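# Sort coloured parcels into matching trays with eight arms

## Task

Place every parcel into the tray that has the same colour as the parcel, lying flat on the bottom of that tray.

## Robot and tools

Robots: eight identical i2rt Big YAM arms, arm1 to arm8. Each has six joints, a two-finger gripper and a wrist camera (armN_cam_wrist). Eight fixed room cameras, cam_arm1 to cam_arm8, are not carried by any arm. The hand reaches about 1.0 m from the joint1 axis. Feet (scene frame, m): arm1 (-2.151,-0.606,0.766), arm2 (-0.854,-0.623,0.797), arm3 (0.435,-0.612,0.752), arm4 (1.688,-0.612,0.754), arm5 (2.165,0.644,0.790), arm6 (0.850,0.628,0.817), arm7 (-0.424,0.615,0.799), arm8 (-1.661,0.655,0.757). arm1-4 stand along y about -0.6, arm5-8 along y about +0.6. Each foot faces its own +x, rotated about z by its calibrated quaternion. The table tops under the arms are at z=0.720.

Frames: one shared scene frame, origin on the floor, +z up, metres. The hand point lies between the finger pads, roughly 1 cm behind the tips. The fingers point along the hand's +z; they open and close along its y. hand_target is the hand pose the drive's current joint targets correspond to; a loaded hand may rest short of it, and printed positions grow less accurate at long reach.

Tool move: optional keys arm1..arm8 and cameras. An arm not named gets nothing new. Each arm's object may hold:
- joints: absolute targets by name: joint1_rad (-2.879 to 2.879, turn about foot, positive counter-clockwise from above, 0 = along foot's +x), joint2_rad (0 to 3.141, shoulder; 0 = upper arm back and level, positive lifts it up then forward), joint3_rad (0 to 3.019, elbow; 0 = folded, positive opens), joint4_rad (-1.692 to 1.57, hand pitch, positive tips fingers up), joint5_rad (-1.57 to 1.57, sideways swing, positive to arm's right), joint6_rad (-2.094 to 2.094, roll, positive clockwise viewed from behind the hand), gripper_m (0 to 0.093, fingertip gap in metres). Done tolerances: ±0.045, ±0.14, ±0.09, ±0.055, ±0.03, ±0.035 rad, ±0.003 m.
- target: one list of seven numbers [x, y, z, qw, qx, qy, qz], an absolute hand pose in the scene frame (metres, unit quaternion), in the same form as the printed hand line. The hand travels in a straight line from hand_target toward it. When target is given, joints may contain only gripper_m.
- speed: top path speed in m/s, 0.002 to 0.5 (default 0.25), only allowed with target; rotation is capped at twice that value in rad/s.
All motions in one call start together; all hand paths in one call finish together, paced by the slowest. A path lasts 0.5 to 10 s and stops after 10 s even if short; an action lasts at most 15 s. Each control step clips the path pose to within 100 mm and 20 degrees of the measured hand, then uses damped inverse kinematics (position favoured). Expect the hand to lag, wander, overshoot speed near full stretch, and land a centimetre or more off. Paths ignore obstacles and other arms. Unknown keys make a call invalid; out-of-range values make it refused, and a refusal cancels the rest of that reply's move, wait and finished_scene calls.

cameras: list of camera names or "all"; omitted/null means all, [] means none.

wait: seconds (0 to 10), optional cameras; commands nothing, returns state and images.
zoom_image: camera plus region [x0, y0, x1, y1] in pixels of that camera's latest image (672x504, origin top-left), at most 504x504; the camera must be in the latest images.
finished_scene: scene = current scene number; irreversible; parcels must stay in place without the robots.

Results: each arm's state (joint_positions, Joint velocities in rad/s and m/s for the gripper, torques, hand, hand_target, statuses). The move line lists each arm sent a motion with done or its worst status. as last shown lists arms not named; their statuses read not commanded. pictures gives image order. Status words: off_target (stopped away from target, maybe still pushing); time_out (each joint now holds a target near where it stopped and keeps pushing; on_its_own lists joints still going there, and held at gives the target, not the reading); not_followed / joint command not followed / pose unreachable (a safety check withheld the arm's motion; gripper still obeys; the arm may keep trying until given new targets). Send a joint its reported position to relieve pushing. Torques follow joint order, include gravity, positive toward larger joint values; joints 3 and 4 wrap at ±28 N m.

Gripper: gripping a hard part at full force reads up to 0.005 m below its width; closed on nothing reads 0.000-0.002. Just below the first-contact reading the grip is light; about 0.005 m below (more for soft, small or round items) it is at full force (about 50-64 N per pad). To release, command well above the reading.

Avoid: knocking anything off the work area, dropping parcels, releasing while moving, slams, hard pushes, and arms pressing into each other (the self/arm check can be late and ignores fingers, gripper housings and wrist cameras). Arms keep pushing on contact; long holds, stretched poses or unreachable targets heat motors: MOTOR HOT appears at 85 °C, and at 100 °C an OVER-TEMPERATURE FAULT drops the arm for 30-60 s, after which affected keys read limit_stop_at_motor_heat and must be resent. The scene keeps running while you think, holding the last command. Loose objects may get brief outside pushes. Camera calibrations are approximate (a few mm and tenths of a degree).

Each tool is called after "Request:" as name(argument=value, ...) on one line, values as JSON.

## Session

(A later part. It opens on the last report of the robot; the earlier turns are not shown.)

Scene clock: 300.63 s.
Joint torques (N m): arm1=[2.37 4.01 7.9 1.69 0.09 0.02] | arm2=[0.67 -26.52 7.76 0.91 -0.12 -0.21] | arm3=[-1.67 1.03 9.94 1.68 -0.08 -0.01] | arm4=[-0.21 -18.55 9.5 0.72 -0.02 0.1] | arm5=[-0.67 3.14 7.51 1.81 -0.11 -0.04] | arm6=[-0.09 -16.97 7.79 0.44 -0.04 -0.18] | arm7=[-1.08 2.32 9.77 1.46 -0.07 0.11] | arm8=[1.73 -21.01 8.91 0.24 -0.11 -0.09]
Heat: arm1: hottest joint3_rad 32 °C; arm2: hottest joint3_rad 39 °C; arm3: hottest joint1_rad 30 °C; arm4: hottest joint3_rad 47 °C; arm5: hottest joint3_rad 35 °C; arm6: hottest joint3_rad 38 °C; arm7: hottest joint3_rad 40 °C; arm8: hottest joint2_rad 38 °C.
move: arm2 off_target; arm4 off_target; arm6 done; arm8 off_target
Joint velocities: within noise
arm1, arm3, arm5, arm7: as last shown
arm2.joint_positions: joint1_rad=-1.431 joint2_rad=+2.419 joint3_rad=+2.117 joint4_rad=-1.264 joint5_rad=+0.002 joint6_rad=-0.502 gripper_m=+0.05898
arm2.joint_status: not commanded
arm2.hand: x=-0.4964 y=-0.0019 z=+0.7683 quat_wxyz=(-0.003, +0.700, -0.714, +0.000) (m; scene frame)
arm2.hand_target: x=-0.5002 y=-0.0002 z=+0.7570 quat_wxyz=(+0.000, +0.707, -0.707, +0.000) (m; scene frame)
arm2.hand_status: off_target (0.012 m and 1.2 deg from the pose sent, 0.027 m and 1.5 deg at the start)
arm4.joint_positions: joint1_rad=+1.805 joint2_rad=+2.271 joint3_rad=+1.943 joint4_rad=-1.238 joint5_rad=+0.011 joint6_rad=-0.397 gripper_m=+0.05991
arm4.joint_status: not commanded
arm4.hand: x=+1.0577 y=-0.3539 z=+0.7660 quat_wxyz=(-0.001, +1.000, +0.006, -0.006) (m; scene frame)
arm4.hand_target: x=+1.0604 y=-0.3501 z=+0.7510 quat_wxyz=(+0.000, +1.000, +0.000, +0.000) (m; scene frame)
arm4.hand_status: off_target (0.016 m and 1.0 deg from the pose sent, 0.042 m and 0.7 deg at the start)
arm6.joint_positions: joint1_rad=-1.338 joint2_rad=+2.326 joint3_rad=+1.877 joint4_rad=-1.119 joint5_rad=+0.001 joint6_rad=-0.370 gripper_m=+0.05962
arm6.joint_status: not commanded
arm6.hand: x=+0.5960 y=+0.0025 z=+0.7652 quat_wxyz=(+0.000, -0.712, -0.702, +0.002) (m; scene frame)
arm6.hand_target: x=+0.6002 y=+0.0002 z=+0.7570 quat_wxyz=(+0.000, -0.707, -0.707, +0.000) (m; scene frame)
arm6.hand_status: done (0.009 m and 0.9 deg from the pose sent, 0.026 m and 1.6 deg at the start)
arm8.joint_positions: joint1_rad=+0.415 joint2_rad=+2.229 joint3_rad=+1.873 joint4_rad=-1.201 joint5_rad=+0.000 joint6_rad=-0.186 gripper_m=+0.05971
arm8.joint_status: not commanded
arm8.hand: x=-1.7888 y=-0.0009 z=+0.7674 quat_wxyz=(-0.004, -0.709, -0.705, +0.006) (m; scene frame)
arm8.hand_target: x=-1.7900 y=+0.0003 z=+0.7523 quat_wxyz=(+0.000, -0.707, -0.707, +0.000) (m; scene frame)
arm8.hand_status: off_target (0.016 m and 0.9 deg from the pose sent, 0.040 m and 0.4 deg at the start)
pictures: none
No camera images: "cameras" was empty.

Request:
move(arm2={"joints":{"gripper_m":0.09}}, arm4={"joints":{"gripper_m":0.09}}, arm6={"joints":{"gripper_m":0.09}}, arm8={"joints":{"gripper_m":0.09}}, cameras=[])

Request:
move(arm2={"target":[-0.5,0.0,0.93,0,-0.707,0.707,0],"speed":0.3}, arm4={"target":[1.06,-0.35,0.93,0,1,0,0],"speed":0.3}, arm6={"target":[0.6,0.0,0.93,0,-0.707,-0.707,0],"speed":0.3}, arm8={"target":[-1.79,0.0,0.93,0,-0.707,-0.707,0],"speed":0.3}, cameras=[])

Request:
move(arm2={"joints":{"joint1_rad":-0.5,"joint2_rad":1.42,"joint3_rad":1.52,"joint4_rad":-1.66}}, arm4={"joints":{"joint1_rad":0.8,"joint2_rad":1.42,"joint3_rad":1.52,"joint4_rad":-1.66}}, arm6={"joints":{"joint1_rad":-0.5,"joint2_rad":1.42,"joint3_rad":1.52,"joint4_rad":-1.66}}, arm8={"joints":{"joint1_rad":1.2,"joint2_rad":1.42,"joint3_rad":1.52,"joint4_rad":-1.66}}, cameras=[])

Request:
move(arm1={"target":[-1.793,-0.005,0.87,0,-0.707,0.707,0],"speed":0.3}, arm3={"target":[0.596,-0.005,0.87,0,-0.707,0.707,0],"speed":0.3}, arm7={"target":[-0.497,0.0,0.87,0,-0.707,-0.707,0],"speed":0.3}, cameras=["arm1_cam_wrist","arm3_cam_wrist","arm7_cam_wrist"])

Scene clock: 329.40 s.
Joint torques (N m): arm1=[2.2 4.01 7.9 1.8 0.09 0.02] | arm2=[0.67 -26.34 7.68 0.92 -0.12 -0.2] | arm3=[-1.79 1.08 9.92 1.7 -0.09 -0.01] | arm4=[-0.21 -18.55 9.51 0.73 -0.02 0.1] | arm5=[-0.38 2.78 7.38 1.76 -0.09 -0.05] | arm6=[-0.03 -17.14 7.71 0.43 -0.04 -0.18] | arm7=[-1.14 2.26 9.78 1.46 -0.06 0.11] | arm8=[1.61 -20.95 8.91 0.23 -0.11 -0.09]
Heat: arm1: hottest joint3_rad 32 °C; arm2: hottest joint2_rad 38 °C; arm3: hottest joint1_rad 30 °C; arm4: hottest joint3_rad 43 °C; arm5: hottest joint3_rad 35 °C; arm6: hottest joint2_rad 35 °C; arm7: hottest joint3_rad 41 °C; arm8: hottest joint2_rad 43 °C.
move: arm2 done; arm4 done; arm6 done; arm8 done
Joint velocities: within noise
arm1, arm3, arm5, arm7: as last shown
arm2.joint_positions: joint1_rad=-1.431 joint2_rad=+2.419 joint3_rad=+2.117 joint4_rad=-1.264 joint5_rad=+0.002 joint6_rad=-0.502 gripper_m=+0.08983
arm2.joint_status: all done
arm2.hand: x=-0.4964 y=-0.0019 z=+0.7683 quat_wxyz=(-0.003, +0.700, -0.714, +0.000) (m; scene frame)
arm2.hand_target: x=-0.5002 y=-0.0002 z=+0.7571 quat_wxyz=(+0.000, +0.707, -0.707, +0.000) (m; scene frame)
arm2.hand_status: not commanded
arm4.joint_positions: joint1_rad=+1.805 joint2_rad=+2.271 joint3_rad=+1.943 joint4_rad=-1.238 joint5_rad=+0.011 joint6_rad=-0.397 gripper_m=+0.08983
arm4.joint_status: all done
arm4.hand: x=+1.0577 y=-0.3539 z=+0.7660 quat_wxyz=(-0.001, +1.000, +0.006, -0.006) (m; scene frame)
arm4.hand_target: x=+1.0604 y=-0.3501 z=+0.7510 quat_wxyz=(+0.000, +1.000, +0.000, +0.000) (m; scene frame)
arm4.hand_status: not commanded
arm6.joint_positions: joint1_rad=-1.338 joint2_rad=+2.327 joint3_rad=+1.877 joint4_rad=-1.119 joint5_rad=+0.001 joint6_rad=-0.370 gripper_m=+0.08979
arm6.joint_status: all done
arm6.hand: x=+0.5961 y=+0.0026 z=+0.7645 quat_wxyz=(+0.000, -0.712, -0.702, +0.001) (m; scene frame)
arm6.hand_target: x=+0.6002 y=+0.0002 z=+0.7569 quat_wxyz=(+0.000, -0.707, -0.707, +0.000) (m; scene frame)
arm6.hand_status: not commanded
arm8.joint_positions: joint1_rad=+0.415 joint2_rad=+2.229 joint3_rad=+1.873 joint4_rad=-1.201 joint5_rad=+0.000 joint6_rad=-0.186 gripper_m=+0.08983
arm8.joint_status: all done
arm8.hand: x=-1.7888 y=-0.0009 z=+0.7674 quat_wxyz=(-0.004, -0.709, -0.705, +0.006) (m; scene frame)
arm8.hand_target: x=-1.7900 y=+0.0003 z=+0.7523 quat_wxyz=(+0.000, -0.707, -0.707, +0.000) (m; scene frame)
arm8.hand_status: not commanded
pictures: none
No camera images: "cameras" was empty.

Scene clock: 331.23 s.
Joint torques (N m): arm1=[2.37 4.78 7.97 1.7 0.09 0.01] | arm2=[0.67 -25.93 12.3 0.09 -0.11 -0.2] | arm3=[-1.67 1.03 9.92 1.72 -0.07 0] | arm4=[0.09 -17.55 15.27 -0.31 -0.02 0.11] | arm5=[-0.56 2.78 7.47 1.76 -0.1 -0.03] | arm6=[-0.09 -17.85 12.85 -0.23 -0.04 -0.17] | arm7=[-1.08 2.26 9.81 1.46 -0.08 0.12] | arm8=[1.49 -20.42 14.49 -0.61 -0.09 -0.11]
Heat: arm1: hottest joint3_rad 32 °C; arm2: hottest joint2_rad 38 °C; arm3: hottest joint1_rad 30 °C; arm4: hottest joint3_rad 43 °C; arm5: hottest joint3_rad 35 °C; arm6: hottest joint2_rad 35 °C; arm7: hottest joint3_rad 41 °C; arm8: hottest joint2_rad 43 °C.
move: arm2 off_target; arm4 off_target; arm6 off_target; arm8 off_target
Joint velocities: within noise
arm1, arm3, arm5, arm7: as last shown
arm2.joint_positions: joint1_rad=-1.431 joint2_rad=+2.328 joint3_rad=+2.350 joint4_rad=-1.621 joint5_rad=+0.002 joint6_rad=-0.502 gripper_m=+0.08992
arm2.joint_status: not commanded
arm2.hand: x=-0.5015 y=-0.0110 z=+0.9194 quat_wxyz=(+0.013, +0.700, -0.714, +0.004) (m; scene frame)
arm2.hand_target: x=-0.5005 y=-0.0006 z=+0.9301 quat_wxyz=(-0.001, +0.707, -0.707, +0.000) (m; scene frame)
arm2.hand_status: off_target (0.015 m and 1.9 deg from the pose sent, 0.162 m and 1.2 deg at the start; pose on its path clipped on 7 of 55 steps)
arm4.joint_positions: joint1_rad=+1.805 joint2_rad=+2.176 joint3_rad=+2.197 joint4_rad=-1.622 joint5_rad=+0.011 joint6_rad=-0.396 gripper_m=+0.08991
arm4.joint_status: not commanded
arm4.hand: x=+1.0717 y=-0.3572 z=+0.9243 quat_wxyz=(+0.005, +1.000, +0.006, +0.010) (m; scene frame)
arm4.hand_target: x=+1.0608 y=-0.3502 z=+0.9299 quat_wxyz=(+0.000, +1.000, +0.000, -0.001) (m; scene frame)
arm4.hand_status: off_target (0.015 m and 1.4 deg from the pose sent, 0.164 m and 1.0 deg at the start; pose on its path clipped on 9 of 55 steps)
arm6.joint_positions: joint1_rad=-1.338 joint2_rad=+2.186 joint3_rad=+2.016 joint4_rad=-1.450 joint5_rad=+0.001 joint6_rad=-0.370 gripper_m=+0.08988
arm6.joint_status: not commanded
arm6.hand: x=+0.6018 y=+0.0166 z=+0.9077 quat_wxyz=(+0.010, -0.712, -0.702, -0.022) (m; scene frame)
arm6.hand_target: x=+0.6006 y=+0.0012 z=+0.9303 quat_wxyz=(+0.000, -0.707, -0.707, +0.000) (m; scene frame)
arm6.hand_status: off_target (0.028 m and 2.9 deg from the pose sent, 0.165 m and 0.9 deg at the start; pose on its path clipped on 9 of 55 steps)
arm8.joint_positions: joint1_rad=+0.415 joint2_rad=+2.127 joint3_rad=+2.112 joint4_rad=-1.579 joint5_rad=+0.000 joint6_rad=-0.186 gripper_m=+0.08992
arm8.joint_status: not commanded
arm8.hand: x=-1.7864 y=+0.0118 z=+0.9231 quat_wxyz=(+0.006, -0.709, -0.705, -0.009) (m; scene frame)
arm8.hand_target: x=-1.7899 y=+0.0007 z=+0.9300 quat_wxyz=(+0.000, -0.707, -0.707, +0.000) (m; scene frame)
arm8.hand_status: off_target (0.014 m and 1.3 deg from the pose sent, 0.163 m and 0.9 deg at the start; pose on its path clipped on 9 of 55 steps)
pictures: none
No camera images: "cameras" was empty.

Scene clock: 333.13 s.
Joint torques (N m): arm1=[2.43 4.66 7.98 1.7 0.1 0.03] | arm2=[-0.03 -13.04 8.24 0.2 0.01 -0.21] | arm3=[-1.67 1.03 9.91 1.69 -0.08 -0.01] | arm4=[-1.26 -8.76 9.81 -0.02 -0.18 0.1] | arm5=[-0.21 3.25 7.42 1.84 -0.11 -0.05] | arm6=[-1.08 -8.06 8.88 -0.06 0.05 -0.19] | arm7=[-1.08 2.26 9.78 1.46 -0.08 0.12] | arm8=[1.73 -9.82 9.25 -0.32 -0.02 -0.11]
Heat: arm1: hottest joint3_rad 32 °C; arm2: hottest joint2_rad 38 °C; arm3: hottest joint1_rad 30 °C; arm4: hottest joint3_rad 43 °C; arm5: hottest joint3_rad 35 °C; arm6: hottest joint2_rad 35 °C; arm7: hottest joint3_rad 41 °C; arm8: hottest joint2_rad 43 °C.
move: arm2 done; arm4 done; arm6 done; arm8 done
Joint velocities: within noise
arm1, arm3, arm5, arm7: as last shown
arm2.joint_positions: joint1_rad=-0.496 joint2_rad=+1.418 joint3_rad=+1.521 joint4_rad=-1.650 joint5_rad=+0.000 joint6_rad=-0.501 gripper_m=+0.08995
arm2.joint_status: all done
arm2.hand: x=-1.0213 y=-0.2413 z=+1.1064 quat_wxyz=(-0.009, +0.947, -0.322, -0.008) (m; scene frame)
arm2.hand_target: x=-1.0189 y=-0.2426 z=+1.1052 quat_wxyz=(-0.005, +0.948, -0.317, -0.003) (m; scene frame)
arm2.hand_status: not commanded
arm4.joint_positions: joint1_rad=+0.816 joint2_rad=+1.409 joint3_rad=+1.526 joint4_rad=-1.653 joint5_rad=+0.016 joint6_rad=-0.393 gripper_m=+0.08992
arm4.joint_status: all done
arm4.hand: x=+1.6132 y=-0.2002 z=+1.0644 quat_wxyz=(-0.011, +0.882, -0.471, -0.008) (m; scene frame)
arm4.hand_target: x=+1.6193 y=-0.2000 z=+1.0579 quat_wxyz=(-0.001, +0.877, -0.480, -0.001) (m; scene frame)
arm4.hand_status: not commanded
arm6.joint_positions: joint1_rad=-0.494 joint2_rad=+1.412 joint3_rad=+1.515 joint4_rad=-1.653 joint5_rad=-0.001 joint6_rad=-0.369 gripper_m=+0.08992
arm6.joint_status: all done
arm6.hand: x=+1.0336 y=+0.2567 z=+1.1257 quat_wxyz=(-0.008, -0.363, -0.932, +0.007) (m; scene frame)
arm6.hand_target: x=+1.0315 y=+0.2551 z=+1.1245 quat_wxyz=(-0.004, -0.361, -0.932, +0.004) (m; scene frame)
arm6.hand_status: not commanded
arm8.joint_positions: joint1_rad=+1.202 joint2_rad=+1.407 joint3_rad=+1.524 joint4_rad=-1.654 joint5_rad=-0.002 joint6_rad=-0.185 gripper_m=+0.08995
arm8.joint_status: all done
arm8.hand: x=-1.4286 y=+0.3121 z=+1.0718 quat_wxyz=(-0.015, -0.385, -0.923, +0.009) (m; scene frame)
arm8.hand_target: x=-1.4293 y=+0.3114 z=+1.0653 quat_wxyz=(-0.005, -0.382, -0.924, +0.004) (m; scene frame)
arm8.hand_status: not commanded
pictures: none
No camera images: "cameras" was empty.

Scene clock: 336.67 s.
Joint torques (N m): arm1=[2.08 -19.9 12.36 -0.06 0.15 -0.06] | arm2=[-0.09 -12.86 8.16 0.2 0.01 -0.21] | arm3=[-1.61 -22.24 13.61 -0.34 -0.29 -0.11] | arm4=[-1.2 -8.76 9.8 -0.01 -0.17 0.1] | arm5=[-0.56 3.19 7.51 1.83 -0.06 -0.06] | arm6=[-1.08 -7.77 8.84 -0.06 0.05 -0.18] | arm7=[0.21 -15.85 14.22 -0.28 0.08 0.02] | arm8=[1.32 -9.76 9.25 -0.35 -0.01 -0.11]
Heat: arm1: hottest joint3_rad 33 °C; arm2: hottest joint2_rad 38 °C; arm3: hottest joint1_rad 30 °C; arm4: hottest joint3_rad 44 °C; arm5: hottest joint3_rad 35 °C; arm6: hottest joint2_rad 35 °C; arm7: hottest joint3_rad 41 °C; arm8: hottest joint2_rad 42 °C.
move: arm1 off_target; arm3 off_target; arm7 off_target
Joint velocities: within noise
arm1.joint_positions: joint1_rad=+1.443 joint2_rad=+2.236 joint3_rad=+2.146 joint4_rad=-1.487 joint5_rad=-0.011 joint6_rad=-0.532 gripper_m=+0.09398
arm1.joint_status: not commanded
arm1.hand: x=-1.7926 y=-0.0183 z=+0.8677 quat_wxyz=(+0.007, +0.700, -0.714, +0.000) (m; scene frame)
arm1.hand_target: x=-1.7934 y=-0.0055 z=+0.8699 quat_wxyz=(-0.001, +0.707, -0.707, +0.000) (m; scene frame)
arm1.hand_status: off_target (0.013 m and 1.3 deg from the pose sent, 0.687 m and 60.2 deg at the start)
arm2, arm4, arm5, arm6, arm8: as last shown
arm3.joint_positions: joint1_rad=-1.208 joint2_rad=+2.047 joint3_rad=+1.787 joint4_rad=-1.364 joint5_rad=+0.001 joint6_rad=-0.254 gripper_m=+0.09397
arm3.joint_status: not commanded
arm3.hand: x=+0.5854 y=-0.0194 z=+0.8481 quat_wxyz=(+0.019, +0.709, -0.705, +0.014) (m; scene frame)
arm3.hand_target: x=+0.5957 y=-0.0062 z=+0.8703 quat_wxyz=(-0.001, +0.707, -0.707, +0.000) (m; scene frame)
arm3.hand_status: off_target (0.028 m and 2.7 deg from the pose sent, 0.618 m and 68.0 deg at the start)
arm6.joint_positions: joint1_rad=-0.494 joint2_rad=+1.412 joint3_rad=+1.515 joint4_rad=-1.653 joint5_rad=-0.001 joint6_rad=-0.370 gripper_m=+0.08992
arm7.joint_positions: joint1_rad=-1.055 joint2_rad=+2.032 joint3_rad=+1.669 joint4_rad=-1.241 joint5_rad=-0.004 joint6_rad=-0.109 gripper_m=+0.09397
arm7.joint_status: not commanded
arm7.hand: x=-0.4979 y=+0.0193 z=+0.8555 quat_wxyz=(+0.010, -0.712, -0.702, -0.015) (m; scene frame)
arm7.hand_target: x=-0.4968 y=+0.0010 z=+0.8704 quat_wxyz=(+0.000, -0.707, -0.707, +0.000) (m; scene frame)
arm7.hand_status: off_target (0.024 m and 2.2 deg from the pose sent, 0.643 m and 57.2 deg at the start)
pictures: arm1_cam_wrist, arm3_cam_wrist, arm7_cam_wrist
camera_calibration:
arm1_cam_wrist: T_world_to_cam=[[0.999284, -0.0353512, -0.0135004, 1.80346], [-0.0208874, -0.812771, 0.582209, -0.552747], [-0.0315545, -0.58151, -0.812927, 0.764763], [0, 0, 0, 1]] pos_world=[-1.78958, 0.0592153, 0.967859]
arm3_cam_wrist: T_world_to_cam=[[0.999996, 0.00104568, 0.00265462, -0.588791], [-0.000820387, -0.785744, 0.618552, -0.533489], [0.00273266, -0.618551, -0.78574, 0.776847], [0, 0, 0, 1]] pos_world=[0.586228, 0.0619498, 0.941953]
arm7_cam_wrist: T_world_to_cam=[[-0.999981, -0.00069765, 0.0060595, -0.506236], [0.0030723, 0.800602, 0.599188, -0.520173], [-0.00526927, 0.599196, -0.800585, 0.791952], [0, 0, 0, 1]] pos_world=[-0.500456, -0.0584356, 0.948775]

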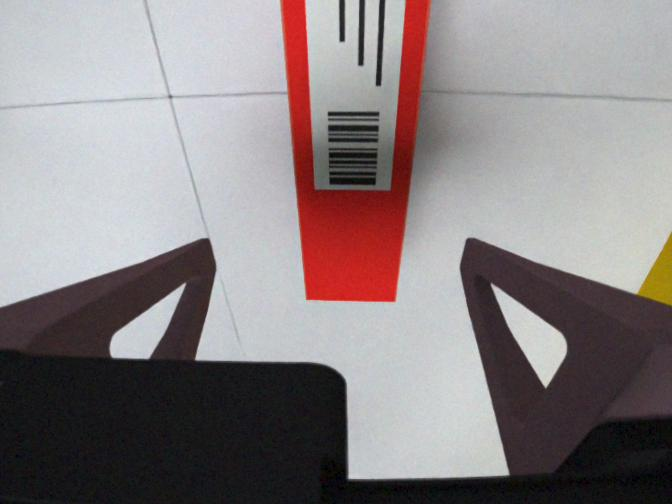

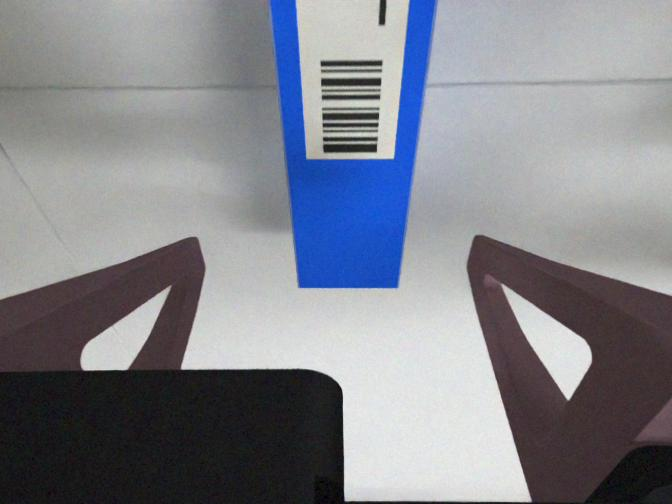

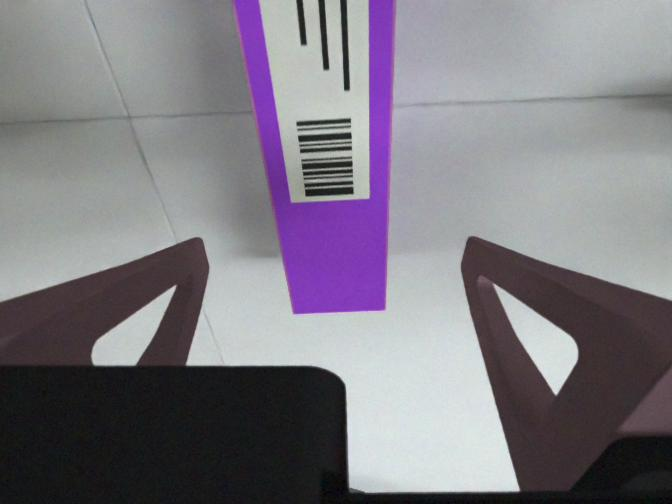

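Request:
move(arm1={"target":[-1.785,0.01,0.755,0,-0.707,0.707,0],"speed":0.12}, arm3={"target":[0.604,0.012,0.755,0,-0.707,0.707,0],"speed":0.12}, arm7={"target":[-0.497,-0.01,0.755,0,-0.702,-0.712,0],"speed":0.12}, cameras=["arm1_cam_wrist","arm3_cam_wrist","arm7_cam_wrist"])

Request:
move(arm1={"joints":{"gripper_m":0.045}}, arm3={"joints":{"gripper_m":0.045}}, arm7={"joints":{"gripper_m":0.045}}, cameras=["cam_arm1","cam_arm3","cam_arm7"])

Scene clock: 357.33 s.
Joint torques (N m): arm1=[1.67 -21.42 8.53 0.68 0.12 -0.05] | arm2=[-0.09 -12.86 8.16 0.2 0.01 -0.2] | arm3=[-1.96 -23.82 8.87 0.58 -0.28 -0.16] | arm4=[-1.26 -8.76 9.81 -0.02 -0.17 0.1] | arm5=[0.09 3.19 7.34 1.81 -0.08 -0.03] | arm6=[-1.03 -7.82 8.84 -0.06 0.05 -0.17] | arm7=[0.32 -16.67 8.53 0.53 0.06 0.04] | arm8=[1.55 -9.82 9.31 -0.42 -0.01 -0.11]
Heat: arm1: hottest joint3_rad 36 °C; arm2: hottest joint3_rad 38 °C; arm3: hottest joint2_rad 33 °C; arm4: hottest joint3_rad 44 °C; arm5: hottest joint3_rad 35 °C; arm6: hottest joint2_rad 35 °C; arm7: hottest joint3_rad 40 °C; arm8: hottest joint2_rad 38 °C.
move: arm1 off_target; arm3 done; arm7 done
Joint velocities: within noise
arm1.joint_positions: joint1_rad=+1.444 joint2_rad=+2.373 joint3_rad=+2.131 joint4_rad=-1.316 joint5_rad=-0.011 joint6_rad=-0.532 gripper_m=+0.09398
arm1.joint_status: not commanded
arm1.hand: x=-1.7784 y=+0.0043 z=+0.7685 quat_wxyz=(-0.003, +0.700, -0.714, -0.002) (m; scene frame)
arm1.hand_target: x=-1.7850 y=+0.0097 z=+0.7552 quat_wxyz=(+0.000, +0.707, -0.707, +0.000) (m; scene frame)
arm1.hand_status: off_target (0.016 m and 1.1 deg from the pose sent, 0.116 m and 1.3 deg at the start)
arm2, arm4, arm6, arm8: as last shown
arm3.joint_positions: joint1_rad=-1.210 joint2_rad=+2.188 joint3_rad=+1.775 joint4_rad=-1.177 joint5_rad=+0.000 joint6_rad=-0.254 gripper_m=+0.09397
arm3.joint_status: not commanded
arm3.hand: x=+0.5943 y=+0.0095 z=+0.7570 quat_wxyz=(+0.004, +0.708, -0.706, +0.005) (m; scene frame)
arm3.hand_target: x=+0.6039 y=+0.0119 z=+0.7551 quat_wxyz=(+0.000, +0.707, -0.707, +0.000) (m; scene frame)
arm3.hand_status: done (0.010 m and 0.8 deg from the pose sent, 0.100 m and 2.7 deg at the start)
arm5.joint_positions: joint1_rad=+0.693 joint2_rad=+0.625 joint3_rad=+1.427 joint4_rad=-1.371 joint5_rad=+0.120 joint6_rad=-0.097 gripper_m=+0.09397
arm5.joint_status: not commanded
arm5.hand: x=+1.9484 y=+0.5651 z=+1.3386 quat_wxyz=(+0.026, +0.854, +0.203, -0.479) (m; scene frame)
arm5.hand_target: x=+1.9510 y=+0.5646 z=+1.3511 quat_wxyz=(+0.030, +0.847, +0.203, -0.491) (m; scene frame)
arm5.hand_status: not commanded
arm7.joint_positions: joint1_rad=-1.055 joint2_rad=+2.185 joint3_rad=+1.669 joint4_rad=-1.049 joint5_rad=-0.004 joint6_rad=-0.122 gripper_m=+0.09397
arm7.joint_status: not commanded
arm7.hand: x=-0.5016 y=-0.0093 z=+0.7641 quat_wxyz=(-0.002, -0.708, -0.706, +0.000) (m; scene frame)
arm7.hand_target: x=-0.4970 y=-0.0099 z=+0.7552 quat_wxyz=(+0.000, -0.702, -0.712, +0.000) (m; scene frame)
arm7.hand_status: done (0.010 m and 1.0 deg from the pose sent, 0.105 m and 2.7 deg at the start)
pictures: arm1_cam_wrist, arm3_cam_wrist, arm7_cam_wrist
camera_calibration:
arm1_cam_wrist: T_world_to_cam=[[0.999404, -0.0342972, -0.00395371, 1.78155], [-0.0259523, -0.821845, 0.56912, -0.475285], [-0.0227686, -0.568678, -0.822245, 0.720422], [0, 0, 0, 1]] pos_world=[-1.77642, 0.0801802, 0.869901]
arm3_cam_wrist: T_world_to_cam=[[0.999945, -0.000950517, 0.0104476, -0.603304], [-0.00695968, -0.805285, 0.592847, -0.43114], [0.00784982, -0.592887, -0.805247, 0.734545], [0, 0, 0, 1]] pos_world=[0.594505, 0.0877382, 0.853394]
arm7_cam_wrist: T_world_to_cam=[[-0.999855, -0.0129853, 0.0110018, -0.513192], [-0.00444917, 0.823377, 0.567477, -0.421784], [-0.0164275, 0.567346, -0.823316, 0.747442], [0, 0, 0, 1]] pos_world=[-0.502716, -0.0834348, 0.860379]

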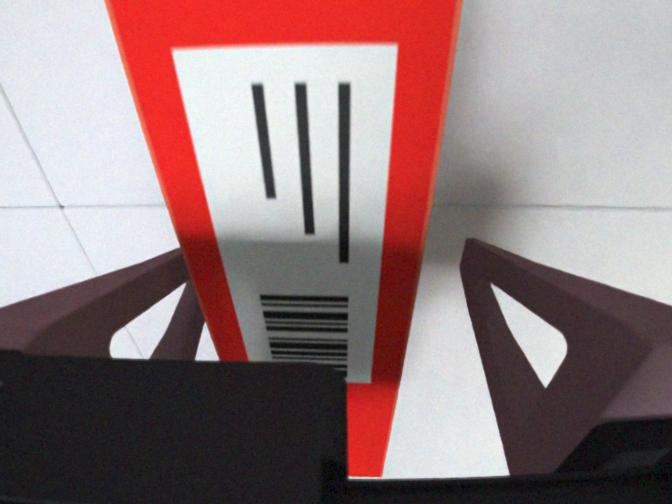

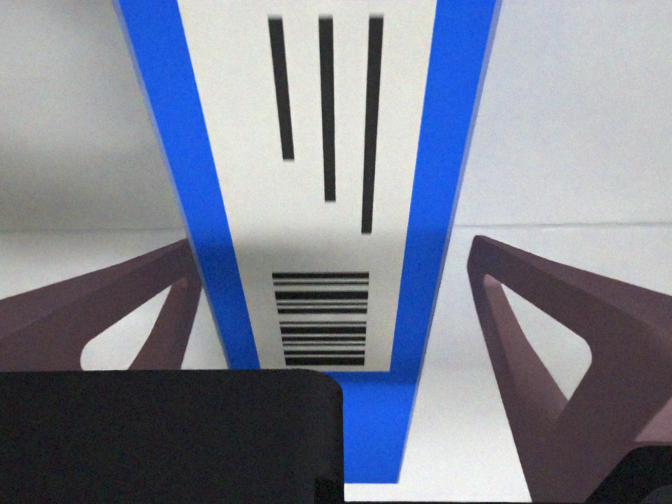

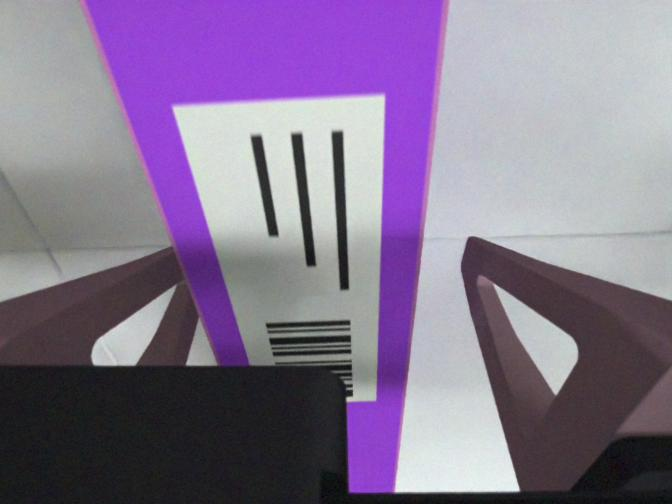

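Scene clock: 357.97 s.
Joint torques (N m): arm1=[1.9 -21.13 8.58 0.8 0.1 -0.05] | arm2=[-0.03 -12.86 8.17 0.21 0.01 -0.2] | arm3=[-1.9 -22.77 8.88 0.59 -0.24 -0.15] | arm4=[-1.2 -8.76 9.81 -0.02 -0.17 0.1] | arm5=[0.09 3.08 7.45 1.83 -0.09 -0.03] | arm6=[-1.08 -7.88 8.84 -0.06 0.05 -0.17] | arm7=[0.44 -16.44 8.54 0.54 0.04 0.04] | arm8=[1.38 -9.7 9.28 -0.39 -0.01 -0.11]
Heat: arm1: hottest joint3_rad 36 °C; arm2: hottest joint3_rad 38 °C; arm3: hottest joint2_rad 33 °C; arm4: hottest joint3_rad 44 °C; arm5: hottest joint3_rad 35 °C; arm6: hottest joint2_rad 35 °C; arm7: hottest joint3_rad 40 °C; arm8: hottest joint2_rad 38 °C.
move: arm1 off_target; arm3 off_target; arm7 off_target
Joint velocities: within noise
arm1.joint_positions: joint1_rad=+1.445 joint2_rad=+2.373 joint3_rad=+2.131 joint4_rad=-1.316 joint5_rad=-0.010 joint6_rad=-0.532 gripper_m=+0.05921
arm1.joint_status: gripper_m off_target (ended at +0.05924, target +0.04500)
arm1.hand: x=-1.7787 y=+0.0045 z=+0.7685 quat_wxyz=(-0.003, +0.701, -0.713, -0.002) (m; scene frame)
arm1.hand_target: x=-1.7851 y=+0.0097 z=+0.7552 quat_wxyz=(+0.000, +0.707, -0.707, +0.000) (m; scene frame)
arm1.hand_status: not commanded
arm2, arm4, arm5, arm6, arm8: as last shown
arm3.joint_positions: joint1_rad=-1.210 joint2_rad=+2.188 joint3_rad=+1.775 joint4_rad=-1.177 joint5_rad=-0.001 joint6_rad=-0.254 gripper_m=+0.05862
arm3.joint_status: gripper_m off_target (ended at +0.05865, target +0.04500)
arm3.hand: x=+0.5942 y=+0.0095 z=+0.7570 quat_wxyz=(+0.005, +0.708, -0.706, +0.005) (m; scene frame)
arm3.hand_target: x=+0.6039 y=+0.0119 z=+0.7551 quat_wxyz=(+0.000, +0.707, -0.707, +0.000) (m; scene frame)
arm3.hand_status: not commanded
arm7.joint_positions: joint1_rad=-1.055 joint2_rad=+2.185 joint3_rad=+1.669 joint4_rad=-1.049 joint5_rad=-0.004 joint6_rad=-0.123 gripper_m=+0.06016
arm7.joint_status: gripper_m off_target (ended at +0.06019, target +0.04500)
arm7.hand: x=-0.5016 y=-0.0093 z=+0.7641 quat_wxyz=(-0.002, -0.708, -0.707, +0.000) (m; scene frame)
arm7.hand_target: x=-0.4970 y=-0.0099 z=+0.7552 quat_wxyz=(+0.000, -0.702, -0.712, +0.000) (m; scene frame)
arm7.hand_status: not commanded
pictures: cam_arm1, cam_arm3, cam_arm7

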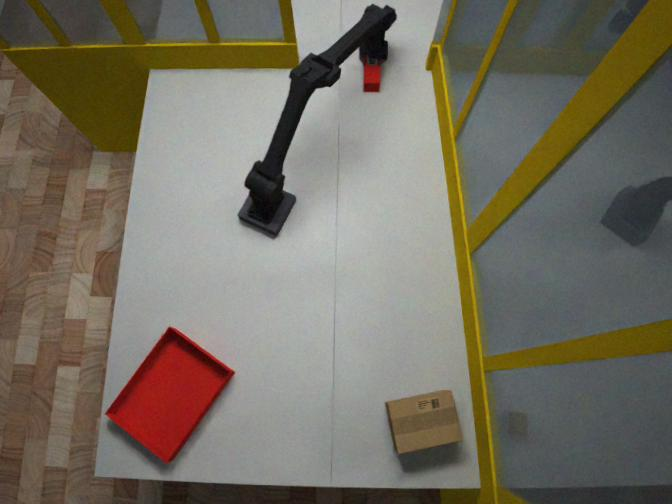

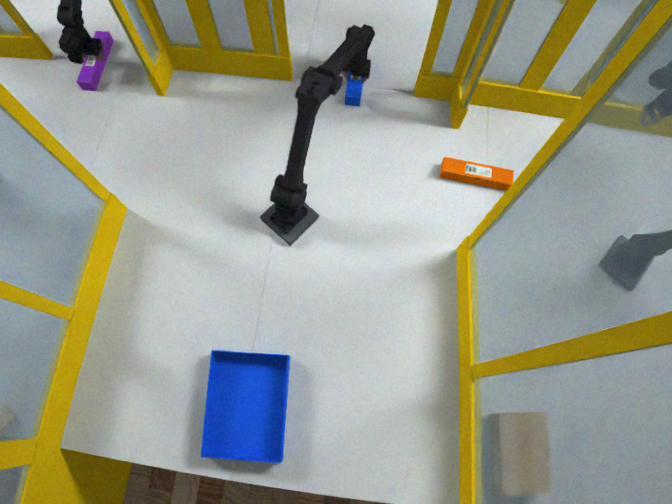

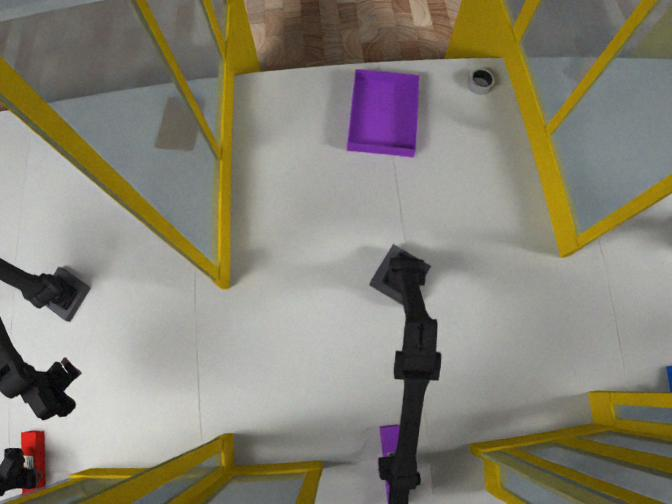

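Request:
move(arm1={"target":[-1.785,-0.03,0.93,0,-0.707,0.707,0],"speed":0.25}, arm3={"target":[0.6,-0.03,0.93,0,-0.707,0.707,0],"speed":0.25}, arm7={"target":[-0.497,0.03,0.93,0,-0.702,-0.712,0],"speed":0.25}, cameras=[])

Request:
move(arm1={"joints":{"joint2_rad":1.25,"joint3_rad":1.35,"joint4_rad":-1.66}}, arm3={"joints":{"joint2_rad":1.25,"joint3_rad":1.35,"joint4_rad":-1.66}}, arm7={"joints":{"joint2_rad":1.25,"joint3_rad":1.35,"joint4_rad":-1.66}}, cameras=[])

Request:
move(arm1={"joints":{"joint1_rad":-1.534}}, arm3={"joints":{"joint1_rad":2.112}}, arm7={"joints":{"joint1_rad":2.15}}, cameras=[])

Request:
move(arm1={"target":[-2.398,-1.227,0.95,0,0.9,0.435,0],"speed":0.25}, arm3={"target":[0.3852,-1.267,0.95,0,0.674,0.739,0],"speed":0.25}, arm7={"target":[-0.387,1.275,0.95,0,-0.637,0.771,0],"speed":0.25}, cameras=["arm1_cam_wrist","arm3_cam_wrist","arm7_cam_wrist","cam_arm1","cam_arm3","cam_arm7"])

Scene clock: 424.37 s.
Joint torques (N m): arm1=[0.32 -19.6 12.34 -0.25 0.11 -0.08] | arm2=[-0.09 -12.86 8.16 0.2 0.01 -0.21] | arm3=[-1.79 -21.54 13.67 -0.17 -0.21 -0.22] | arm4=[-1.26 -8.82 9.81 -0.01 -0.17 0.1] | arm5=[-0.44 3.25 7.3 1.83 -0.1 -0.03] | arm6=[-1.03 -7.82 8.85 -0.08 0.05 -0.17] | arm7=[-0.21 -15.56 12.98 -0.36 0.07 0.02] | arm8=[1.79 -9.88 9.32 -0.31 -0.02 -0.11]
Heat: arm1: hottest joint3_rad 37 °C; arm2: hottest joint3_rad 38 °C; arm3: hottest joint2_rad 36 °C; arm4: hottest joint3_rad 44 °C; arm5: hottest joint3_rad 36 °C; arm6: hottest joint3_rad 35 °C; arm7: hottest joint3_rad 37 °C; arm8: hottest joint2_rad 34 °C.
move: arm1 off_target; arm3 off_target; arm7 off_target
Joint velocities: within noise
arm1.joint_positions: joint1_rad=+1.435 joint2_rad=+2.176 joint3_rad=+2.183 joint4_rad=-1.592 joint5_rad=-0.010 joint6_rad=-0.561 gripper_m=+0.05922
arm1.joint_status: not commanded
arm1.hand: x=-1.7967 y=-0.0347 z=+0.9209 quat_wxyz=(+0.011, +0.708, -0.706, +0.002) (m; scene frame)
arm1.hand_target: x=-1.7854 y=-0.0305 z=+0.9300 quat_wxyz=(-0.001, +0.707, -0.707, +0.000) (m; scene frame)
arm1.hand_status: off_target (0.016 m and 1.3 deg from the pose sent, 0.165 m and 1.0 deg at the start)
arm2, arm4, arm5, arm6, arm8: as last shown
arm3.joint_positions: joint1_rad=-1.223 joint2_rad=+1.968 joint3_rad=+1.801 joint4_rad=-1.470 joint5_rad=-0.001 joint6_rad=-0.260 gripper_m=+0.05862
arm3.joint_status: not commanded
arm3.hand: x=+0.5885 y=-0.0415 z=+0.9007 quat_wxyz=(+0.024, +0.706, -0.708, +0.016) (m; scene frame)
arm3.hand_target: x=+0.5996 y=-0.0315 z=+0.9300 quat_wxyz=(-0.001, +0.707, -0.707, +0.000) (m; scene frame)
arm3.hand_status: off_target (0.033 m and 3.3 deg from the pose sent, 0.178 m and 0.8 deg at the start)
arm7.joint_positions: joint1_rad=-1.055 joint2_rad=+1.923 joint3_rad=+1.657 joint4_rad=-1.332 joint5_rad=-0.004 joint6_rad=-0.129 gripper_m=+0.06016
arm7.joint_status: not commanded
arm7.hand: x=-0.4951 y=+0.0410 z=+0.9139 quat_wxyz=(+0.008, -0.705, -0.709, -0.013) (m; scene frame)
arm7.hand_target: x=-0.4969 y=+0.0305 z=+0.9302 quat_wxyz=(+0.000, -0.702, -0.712, +0.000) (m; scene frame)
arm7.hand_status: off_target (0.020 m and 1.8 deg from the pose sent, 0.171 m and 0.9 deg at the start)
pictures: none
No camera images: "cameras" was empty.

Scene clock: 425.97 s.
Joint torques (N m): arm1=[0.32 -7.77 8.09 0.14 0.13 -0.04] | arm2=[-0.09 -12.86 8.16 0.2 0.01 -0.21] | arm3=[-1.79 -9.47 9.61 -0.02 -0.2 -0.22] | arm4=[-1.2 -8.76 9.8 -0.02 -0.17 0.1] | arm5=[0.21 2.78 7.51 1.8 -0.05 -0.04] | arm6=[-1.08 -7.88 8.85 -0.08 0.05 -0.18] | arm7=[-0.32 -7.12 9.25 -0.14 0.06 0.02] | arm8=[1.73 -9.82 9.35 -0.32 -0.01 -0.11]
Heat: arm1: hottest joint3_rad 36 °C; arm2: hottest joint3_rad 38 °C; arm3: hottest joint2_rad 36 °C; arm4: hottest joint3_rad 44 °C; arm5: hottest joint3_rad 36 °C; arm6: hottest joint3_rad 35 °C; arm7: hottest joint3_rad 37 °C; arm8: hottest joint2_rad 34 °C.
move: arm1 done; arm3 done; arm7 done
Joint velocities: within noise
arm1.joint_positions: joint1_rad=+1.435 joint2_rad=+1.250 joint3_rad=+1.357 joint4_rad=-1.654 joint5_rad=-0.010 joint6_rad=-0.562 gripper_m=+0.05922
arm1.joint_status: all done
arm1.hand: x=-1.9664 y=-0.3035 z=+1.0698 quat_wxyz=(-0.008, +0.708, -0.706, -0.003) (m; scene frame)
arm1.hand_target: x=-1.9645 y=-0.3081 z=+1.0672 quat_wxyz=(-0.002, +0.707, -0.707, +0.000) (m; scene frame)
arm1.hand_status: not commanded
arm2, arm4, arm5, arm6, arm8: as last shown
arm3.joint_positions: joint1_rad=-1.223 joint2_rad=+1.244 joint3_rad=+1.345 joint4_rad=-1.653 joint5_rad=-0.001 joint6_rad=-0.261 gripper_m=+0.05862
arm3.joint_status: all done
arm3.hand: x=+0.5247 y=-0.2764 z=+1.0580 quat_wxyz=(-0.012, +0.706, -0.708, -0.005) (m; scene frame)
arm3.hand_target: x=+0.5292 y=-0.2772 z=+1.0578 quat_wxyz=(-0.008, +0.707, -0.707, -0.004) (m; scene frame)
arm3.hand_status: not commanded
arm7.joint_positions: joint1_rad=-1.055 joint2_rad=+1.244 joint3_rad=+1.358 joint4_rad=-1.652 joint5_rad=-0.004 joint6_rad=-0.130 gripper_m=+0.06016
arm7.joint_status: all done
arm7.hand: x=-0.4670 y=+0.2646 z=+1.1073 quat_wxyz=(-0.011, -0.705, -0.709, +0.011) (m; scene frame)
arm7.hand_target: x=-0.4672 y=+0.2673 z=+1.1017 quat_wxyz=(-0.002, -0.702, -0.712, +0.003) (m; scene frame)
arm7.hand_status: not commanded
pictures: none
No camera images: "cameras" was empty.

Scene clock: 429.13 s.
Joint torques (N m): arm1=[1.44 -7.53 7.98 0.27 -0.05 -0.05] | arm2=[-0.09 -12.86 8.16 0.2 0.01 -0.21] | arm3=[-0.67 -9.99 9.57 -0.05 -0.1 -0.19] | arm4=[-1.2 -8.76 9.81 -0.02 -0.17 0.1] | arm5=[-0.32 3.25 7.45 1.63 -0.1 -0.04] | arm6=[-1.03 -7.88 8.85 -0.05 0.06 -0.18] | arm7=[-1.08 -7.36 9.29 -0.09 0.03 0.05] | arm8=[1.73 -9.76 9.25 -0.31 -0.01 -0.1]
Heat: arm1: hottest joint3_rad 36 °C; arm2: hottest joint3_rad 38 °C; arm3: hottest joint2_rad 35 °C; arm4: hottest joint3_rad 44 °C; arm5: hottest joint3_rad 36 °C; arm6: hottest joint3_rad 35 °C; arm7: hottest joint3_rad 37 °C; arm8: hottest joint2_rad 34 °C.
move: arm1 done; arm3 done; arm7 done
Joint velocities: within noise
arm1.joint_positions: joint1_rad=-1.536 joint2_rad=+1.250 joint3_rad=+1.357 joint4_rad=-1.654 joint5_rad=-0.006 joint6_rad=-0.562 gripper_m=+0.05933
arm1.joint_status: all done
arm1.hand: x=-2.2855 y=-0.9293 z=+1.0751 quat_wxyz=(-0.011, -0.643, -0.766, +0.013) (m; scene frame)
arm1.hand_target: x=-2.2834 y=-0.9271 z=+1.0725 quat_wxyz=(-0.010, -0.640, -0.769, +0.007) (m; scene frame)
arm1.hand_status: not commanded
arm2, arm4, arm5, arm6, arm8: as last shown
arm3.joint_positions: joint1_rad=+2.114 joint2_rad=+1.248 joint3_rad=+1.345 joint4_rad=-1.653 joint5_rad=-0.004 joint6_rad=-0.263 gripper_m=+0.05855
arm3.joint_status: all done
arm3.hand: x=+0.4103 y=-0.9626 z=+1.0521 quat_wxyz=(+0.006, +0.635, +0.773, -0.001) (m; scene frame)
arm3.hand_target: x=+0.4095 y=-0.9623 z=+1.0532 quat_wxyz=(+0.005, +0.630, +0.777, +0.000) (m; scene frame)
arm3.hand_status: not commanded
arm7.joint_positions: joint1_rad=+2.156 joint2_rad=+1.247 joint3_rad=+1.358 joint4_rad=-1.652 joint5_rad=-0.003 joint6_rad=-0.132 gripper_m=+0.06005
arm7.joint_status: all done
arm7.hand: x=-0.4045 y=+0.9662 z=+1.1081 quat_wxyz=(-0.012, +0.734, -0.679, -0.012) (m; scene frame)
arm7.hand_target: x=-0.4020 y=+0.9629 z=+1.1035 quat_wxyz=(-0.004, +0.734, -0.679, -0.005) (m; scene frame)
arm7.hand_status: not commanded
pictures: none
No camera images: "cameras" was empty.

Scene clock: 431.90 s.
Joint torques (N m): arm1=[2.37 -18.61 12.62 -0.1 0.22 0.05] | arm2=[-0.09 -12.92 8.16 0.21 0.01 -0.2] | arm3=[-0.97 -22.65 14.45 -0.13 0.02 0.13] | arm4=[-1.26 -8.76 9.81 -0.01 -0.18 0.1] | arm5=[-0.32 2.78 7.35 1.87 -0.1 -0.02] | arm6=[-1.03 -7.77 8.85 -0.09 0.05 -0.18] | arm7=[-0.32 -16.91 15.54 -0.25 0.08 0.21] | arm8=[1.73 -9.52 9.35 -0.39 -0.02 -0.11]
Heat: arm1: hottest joint3_rad 37 °C; arm2: hottest joint3_rad 38 °C; arm3: hottest joint2_rad 35 °C; arm4: hottest joint3_rad 44 °C; arm5: hottest joint3_rad 36 °C; arm6: hottest joint3_rad 35 °C; arm7: hottest joint3_rad 38 °C; arm8: hottest joint2_rad 34 °C.
move: arm1 off_target; arm3 off_target; arm7 off_target
Joint velocities: within noise
arm1.joint_positions: joint1_rad=-1.533 joint2_rad=+2.141 joint3_rad=+2.152 joint4_rad=-1.611 joint5_rad=+0.003 joint6_rad=+0.288 gripper_m=+0.05935
arm1.joint_status: not commanded
arm1.hand: x=-2.4008 y=-1.2136 z=+0.9426 quat_wxyz=(+0.006, -0.901, -0.433, -0.009) (m; scene frame)
arm1.hand_target: x=-2.3976 y=-1.2264 z=+0.9500 quat_wxyz=(-0.001, -0.900, -0.435, +0.000) (m; scene frame)
arm1.hand_status: off_target (0.016 m and 1.2 deg from the pose sent, 0.342 m and 48.4 deg at the start)
arm2, arm4, arm5, arm6, arm8: as last shown
arm3.joint_positions: joint1_rad=+2.114 joint2_rad=+2.095 joint3_rad=+2.106 joint4_rad=-1.618 joint5_rad=+0.001 joint6_rad=-0.181 gripper_m=+0.05855
arm3.joint_status: not commanded
arm3.hand: x=+0.3903 y=-1.2544 z=+0.9307 quat_wxyz=(-0.011, +0.666, +0.746, +0.018) (m; scene frame)
arm3.hand_target: x=+0.3854 y=-1.2658 z=+0.9500 quat_wxyz=(+0.001, +0.674, +0.739, +0.000) (m; scene frame)
arm3.hand_status: off_target (0.024 m and 2.7 deg from the pose sent, 0.322 m and 6.0 deg at the start)
arm7.joint_positions: joint1_rad=+2.156 joint2_rad=+2.113 joint3_rad=+2.005 joint4_rad=-1.505 joint5_rad=-0.003 joint6_rad=+0.127 gripper_m=+0.06007
arm7.joint_status: not commanded
arm7.hand: x=-0.3886 y=+1.2583 z=+0.9341 quat_wxyz=(+0.015, +0.640, -0.768, +0.013) (m; scene frame)
arm7.hand_target: x=-0.3869 y=+1.2737 z=+0.9502 quat_wxyz=(+0.000, +0.637, -0.771, -0.001) (m; scene frame)
arm7.hand_status: off_target (0.023 m and 2.3 deg from the pose sent, 0.347 m and 15.5 deg at the start)
pictures: arm1_cam_wrist, arm3_cam_wrist, arm7_cam_wrist, cam_arm1, cam_arm3, cam_arm7
camera_calibration:
arm1_cam_wrist: T_world_to_cam=[[-0.771022, 0.636805, -0.00194012, -1.0754], [0.512653, 0.622504, 0.591334, 1.43358], [0.377772, 0.454937, -0.806425, 2.34578], [0, 0, 0, 1]] pos_world=[-2.45026, -1.27477, 1.04188]
arm3_cam_wrist: T_world_to_cam=[[-0.994069, -0.108728, -0.00215421, 0.252506], [-0.0870607, 0.783789, 0.614895, 0.450796], [-0.0651678, 0.611436, -0.788606, 1.65039], [0, 0, 0, 1]] pos_world=[0.397807, -1.33498, 1.02486]
arm7_cam_wrist: T_world_to_cam=[[0.986229, -0.16474, 0.0146297, 0.573712], [-0.140175, -0.78566, 0.602569, 0.37761], [-0.0877731, -0.596322, -0.797932, 1.58288], [0, 0, 0, 1]] pos_world=[-0.373945, 1.33509, 1.0271]

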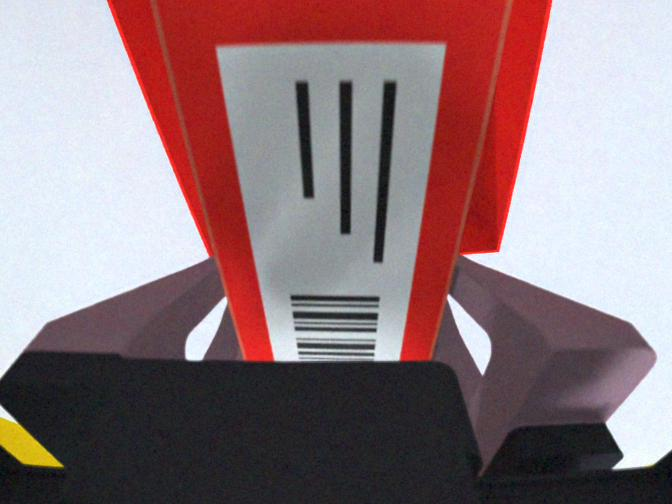

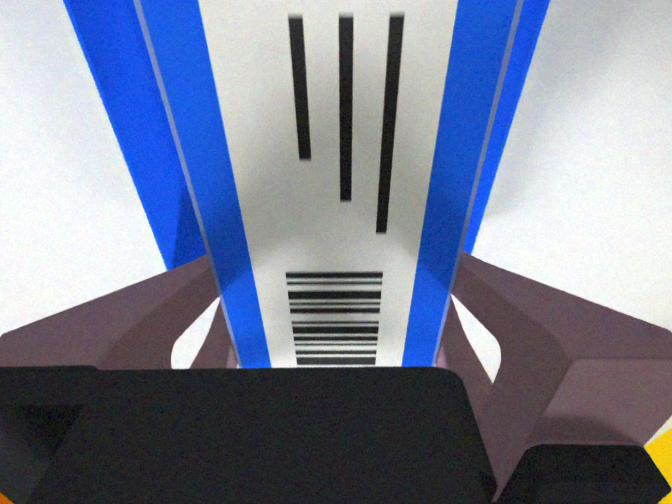

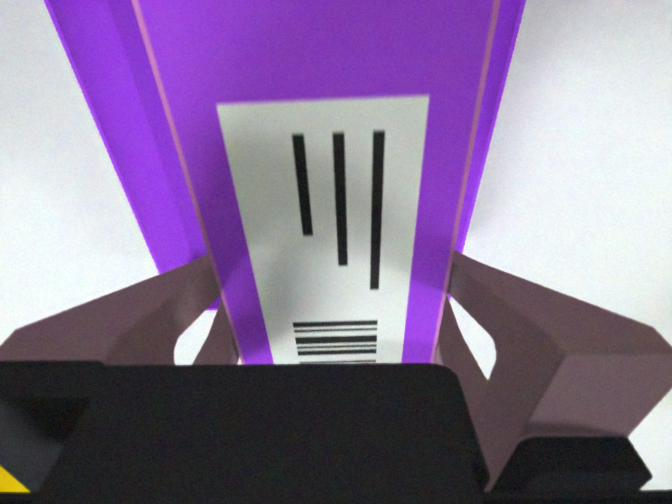

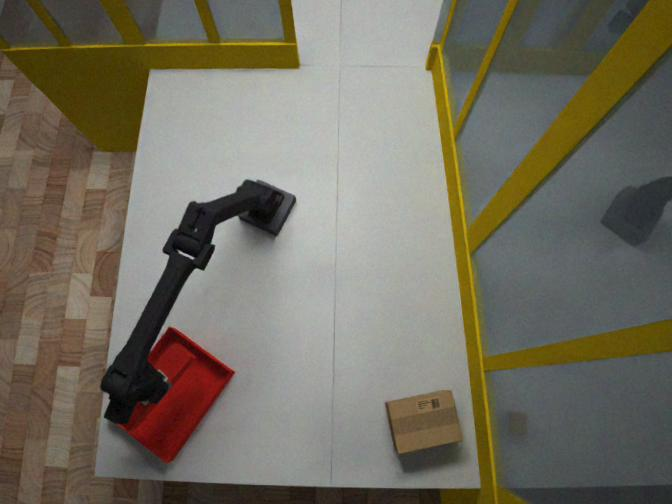

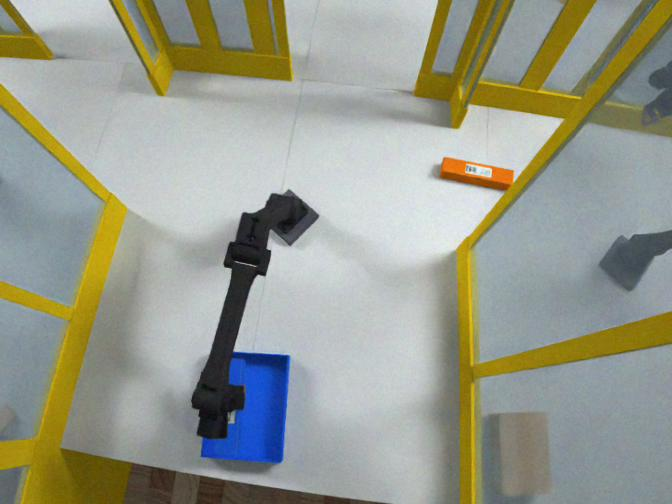

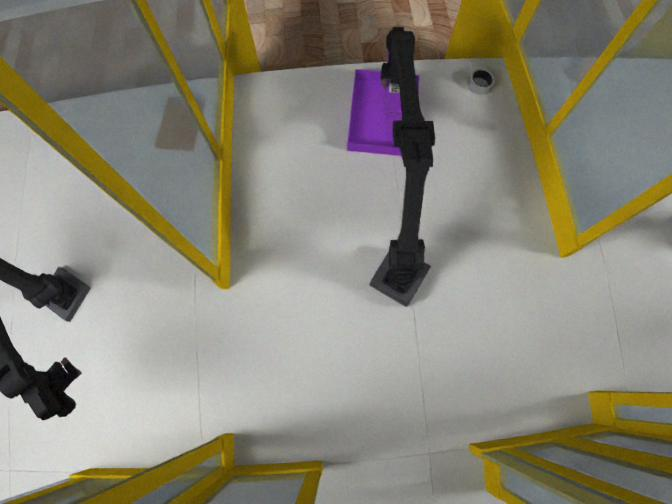

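Request:
move(arm1={"target":[-2.426,-1.248,0.87,0,0.891,0.454,0]}, arm3={"target":[0.402,-1.268,0.87,0,0.674,0.739,0]}, arm7={"target":[-0.413,1.268,0.87,0,-0.637,0.771,0]}, cameras=["arm1_cam_wrist","arm3_cam_wrist","arm7_cam_wrist"])

Scene clock: 514.90 s.
Joint torques (N m): arm1=[0.85 -21.25 11.95 0.55 0.2 -0.06] | arm2=[-0.03 -12.86 8.16 0.2 0.01 -0.21] | arm3=[0.67 -23.77 9.5 0.61 0.01 0.16] | arm4=[-1.2 -8.76 9.8 -0.01 -0.17 0.1] | arm5=[-0.21 2.84 7.38 1.91 -0.07 -0.02] | arm6=[-1.03 -7.77 8.85 -0.05 0.05 -0.18] | arm7=[-0.09 -17.85 9.29 0.53 0.08 0.2] | arm8=[1.73 -9.58 9.22 -0.35 -0.02 -0.11]
Heat: arm1: hottest joint3_rad 42 °C; arm2: hottest joint3_rad 38 °C; arm3: hottest joint2_rad 36 °C; arm4: hottest joint3_rad 44 °C; arm5: hottest joint3_rad 36 °C; arm6: hottest joint3_rad 35 °C; arm7: hottest joint3_rad 48 °C; arm8: hottest joint3_rad 34 °C.
move: arm1 off_target; arm3 off_target; arm7 done
Joint velocities: within noise
arm1.joint_positions: joint1_rad=-1.536 joint2_rad=+2.273 joint3_rad=+2.152 joint4_rad=-1.509 joint5_rad=+0.005 joint6_rad=+0.236 gripper_m=+0.05935
arm1.joint_status: not commanded
arm1.hand: x=-2.4115 y=-1.2366 z=+0.8554 quat_wxyz=(+0.016, -0.890, -0.456, -0.020) (m; scene frame)
arm1.hand_target: x=-2.4256 y=-1.2471 z=+0.8703 quat_wxyz=(+0.000, -0.891, -0.454, +0.000) (m; scene frame)
arm1.hand_status: off_target (0.023 m and 3.0 deg from the pose sent, 0.084 m and 2.9 deg at the start)
arm2.joint_positions: joint1_rad=-0.496 joint2_rad=+1.418 joint3_rad=+1.521 joint4_rad=-1.650 joint5_rad=+0.000 joint6_rad=-0.501 gripper_m=+0.08995
arm2.joint_status: not commanded
arm2.hand: x=-1.0213 y=-0.2413 z=+1.1064 quat_wxyz=(-0.009, +0.947, -0.322, -0.008) (m; scene frame)
arm2.hand_target: x=-1.0189 y=-0.2426 z=+1.1052 quat_wxyz=(-0.005, +0.948, -0.317, -0.003) (m; scene frame)
arm2.hand_status: not commanded
arm3.joint_positions: joint1_rad=+2.120 joint2_rad=+2.120 joint3_rad=+1.975 joint4_rad=-1.445 joint5_rad=+0.001 joint6_rad=-0.156 gripper_m=+0.05855
arm3.joint_status: not commanded
arm3.hand: x=+0.3939 y=-1.2618 z=+0.8649 quat_wxyz=(-0.006, +0.673, +0.740, +0.011) (m; scene frame)
arm3.hand_target: x=+0.4021 y=-1.2678 z=+0.8701 quat_wxyz=(+0.000, +0.674, +0.739, +0.000) (m; scene frame)
arm3.hand_status: off_target (0.011 m and 1.5 deg from the pose sent, 0.063 m and 2.7 deg at the start)
arm4.joint_positions: joint1_rad=+0.816 joint2_rad=+1.409 joint3_rad=+1.526 joint4_rad=-1.653 joint5_rad=+0.016 joint6_rad=-0.393 gripper_m=+0.08992
arm4.joint_status: not commanded
arm4.hand: x=+1.6132 y=-0.2002 z=+1.0644 quat_wxyz=(-0.011, +0.882, -0.471, -0.008) (m; scene frame)
arm4.hand_target: x=+1.6193 y=-0.2000 z=+1.0579 quat_wxyz=(-0.001, +0.877, -0.480, -0.001) (m; scene frame)
arm4.hand_status: not commanded
arm5: as last shown
arm6.joint_positions: joint1_rad=-0.494 joint2_rad=+1.412 joint3_rad=+1.515 joint4_rad=-1.653 joint5_rad=-0.001 joint6_rad=-0.370 gripper_m=+0.08992
arm6.joint_status: not commanded
arm6.hand: x=+1.0336 y=+0.2567 z=+1.1257 quat_wxyz=(-0.008, -0.363, -0.932, +0.007) (m; scene frame)
arm6.hand_target: x=+1.0315 y=+0.2551 z=+1.1245 quat_wxyz=(-0.004, -0.361, -0.932, +0.004) (m; scene frame)
arm6.hand_status: not commanded
arm7.joint_positions: joint1_rad=+2.193 joint2_rad=+2.141 joint3_rad=+1.894 joint4_rad=-1.330 joint5_rad=-0.002 joint6_rad=+0.166 gripper_m=+0.06007
arm7.joint_status: not commanded
arm7.hand: x=-0.4121 y=+1.2667 z=+0.8744 quat_wxyz=(+0.002, +0.639, -0.769, +0.000) (m; scene frame)
arm7.hand_target: x=-0.4129 y=+1.2680 z=+0.8701 quat_wxyz=(+0.000, +0.637, -0.771, +0.000) (m; scene frame)
arm7.hand_status: done (0.005 m and 0.4 deg from the pose sent, 0.069 m and 2.3 deg at the start)
arm8.joint_positions: joint1_rad=+1.202 joint2_rad=+1.407 joint3_rad=+1.524 joint4_rad=-1.654 joint5_rad=-0.002 joint6_rad=-0.185 gripper_m=+0.08995
arm8.joint_status: not commanded
arm8.hand: x=-1.4286 y=+0.3121 z=+1.0718 quat_wxyz=(-0.015, -0.385, -0.923, +0.009) (m; scene frame)
arm8.hand_target: x=-1.4293 y=+0.3114 z=+1.0653 quat_wxyz=(-0.005, -0.382, -0.924, +0.004) (m; scene frame)
arm8.hand_status: not commanded
pictures: arm1_cam_wrist, arm3_cam_wrist, arm7_cam_wrist
camera_calibration:
arm1_cam_wrist: T_world_to_cam=[[-0.802038, 0.597242, 0.0061296, -1.19976], [0.473972, 0.630186, 0.614993, 1.40093], [0.363437, 0.496153, -0.788509, 2.29109], [0, 0, 0, 1]] pos_world=[-2.45892, -1.30303, 0.952336]
arm3_cam_wrist: T_world_to_cam=[[-0.996002, -0.0893081, 0.00181475, 0.276898], [-0.0702471, 0.795652, 0.601667, 0.517073], [-0.0551777, 0.599135, -0.798745, 1.59251], [0, 0, 0, 1]] pos_world=[0.399984, -1.34081, 0.960397]
arm7_cam_wrist: T_world_to_cam=[[0.985813, -0.167468, 0.0112725, 0.605298], [-0.143538, -0.806322, 0.573795, 0.466845], [-0.0870034, -0.567273, -0.818921, 1.5201], [0, 0, 0, 1]] pos_world=[-0.397447, 1.3401, 0.970142]

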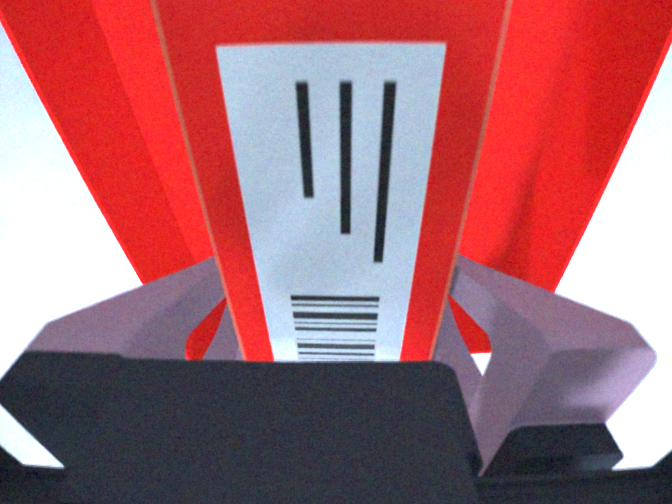

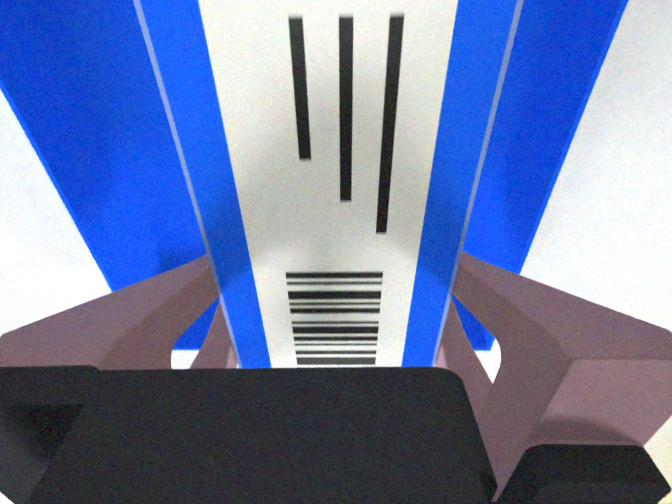

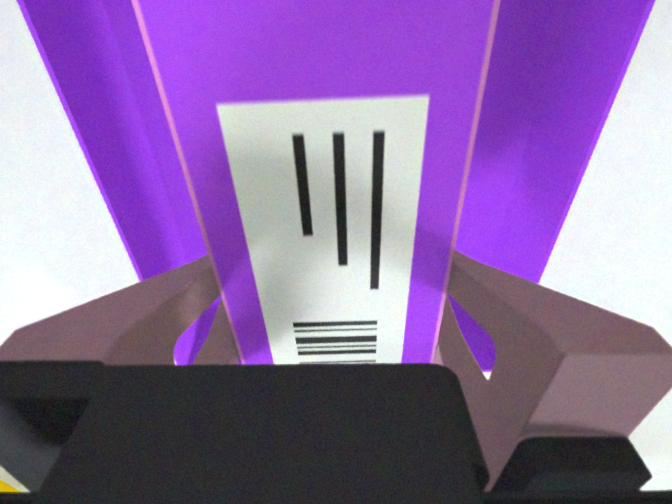

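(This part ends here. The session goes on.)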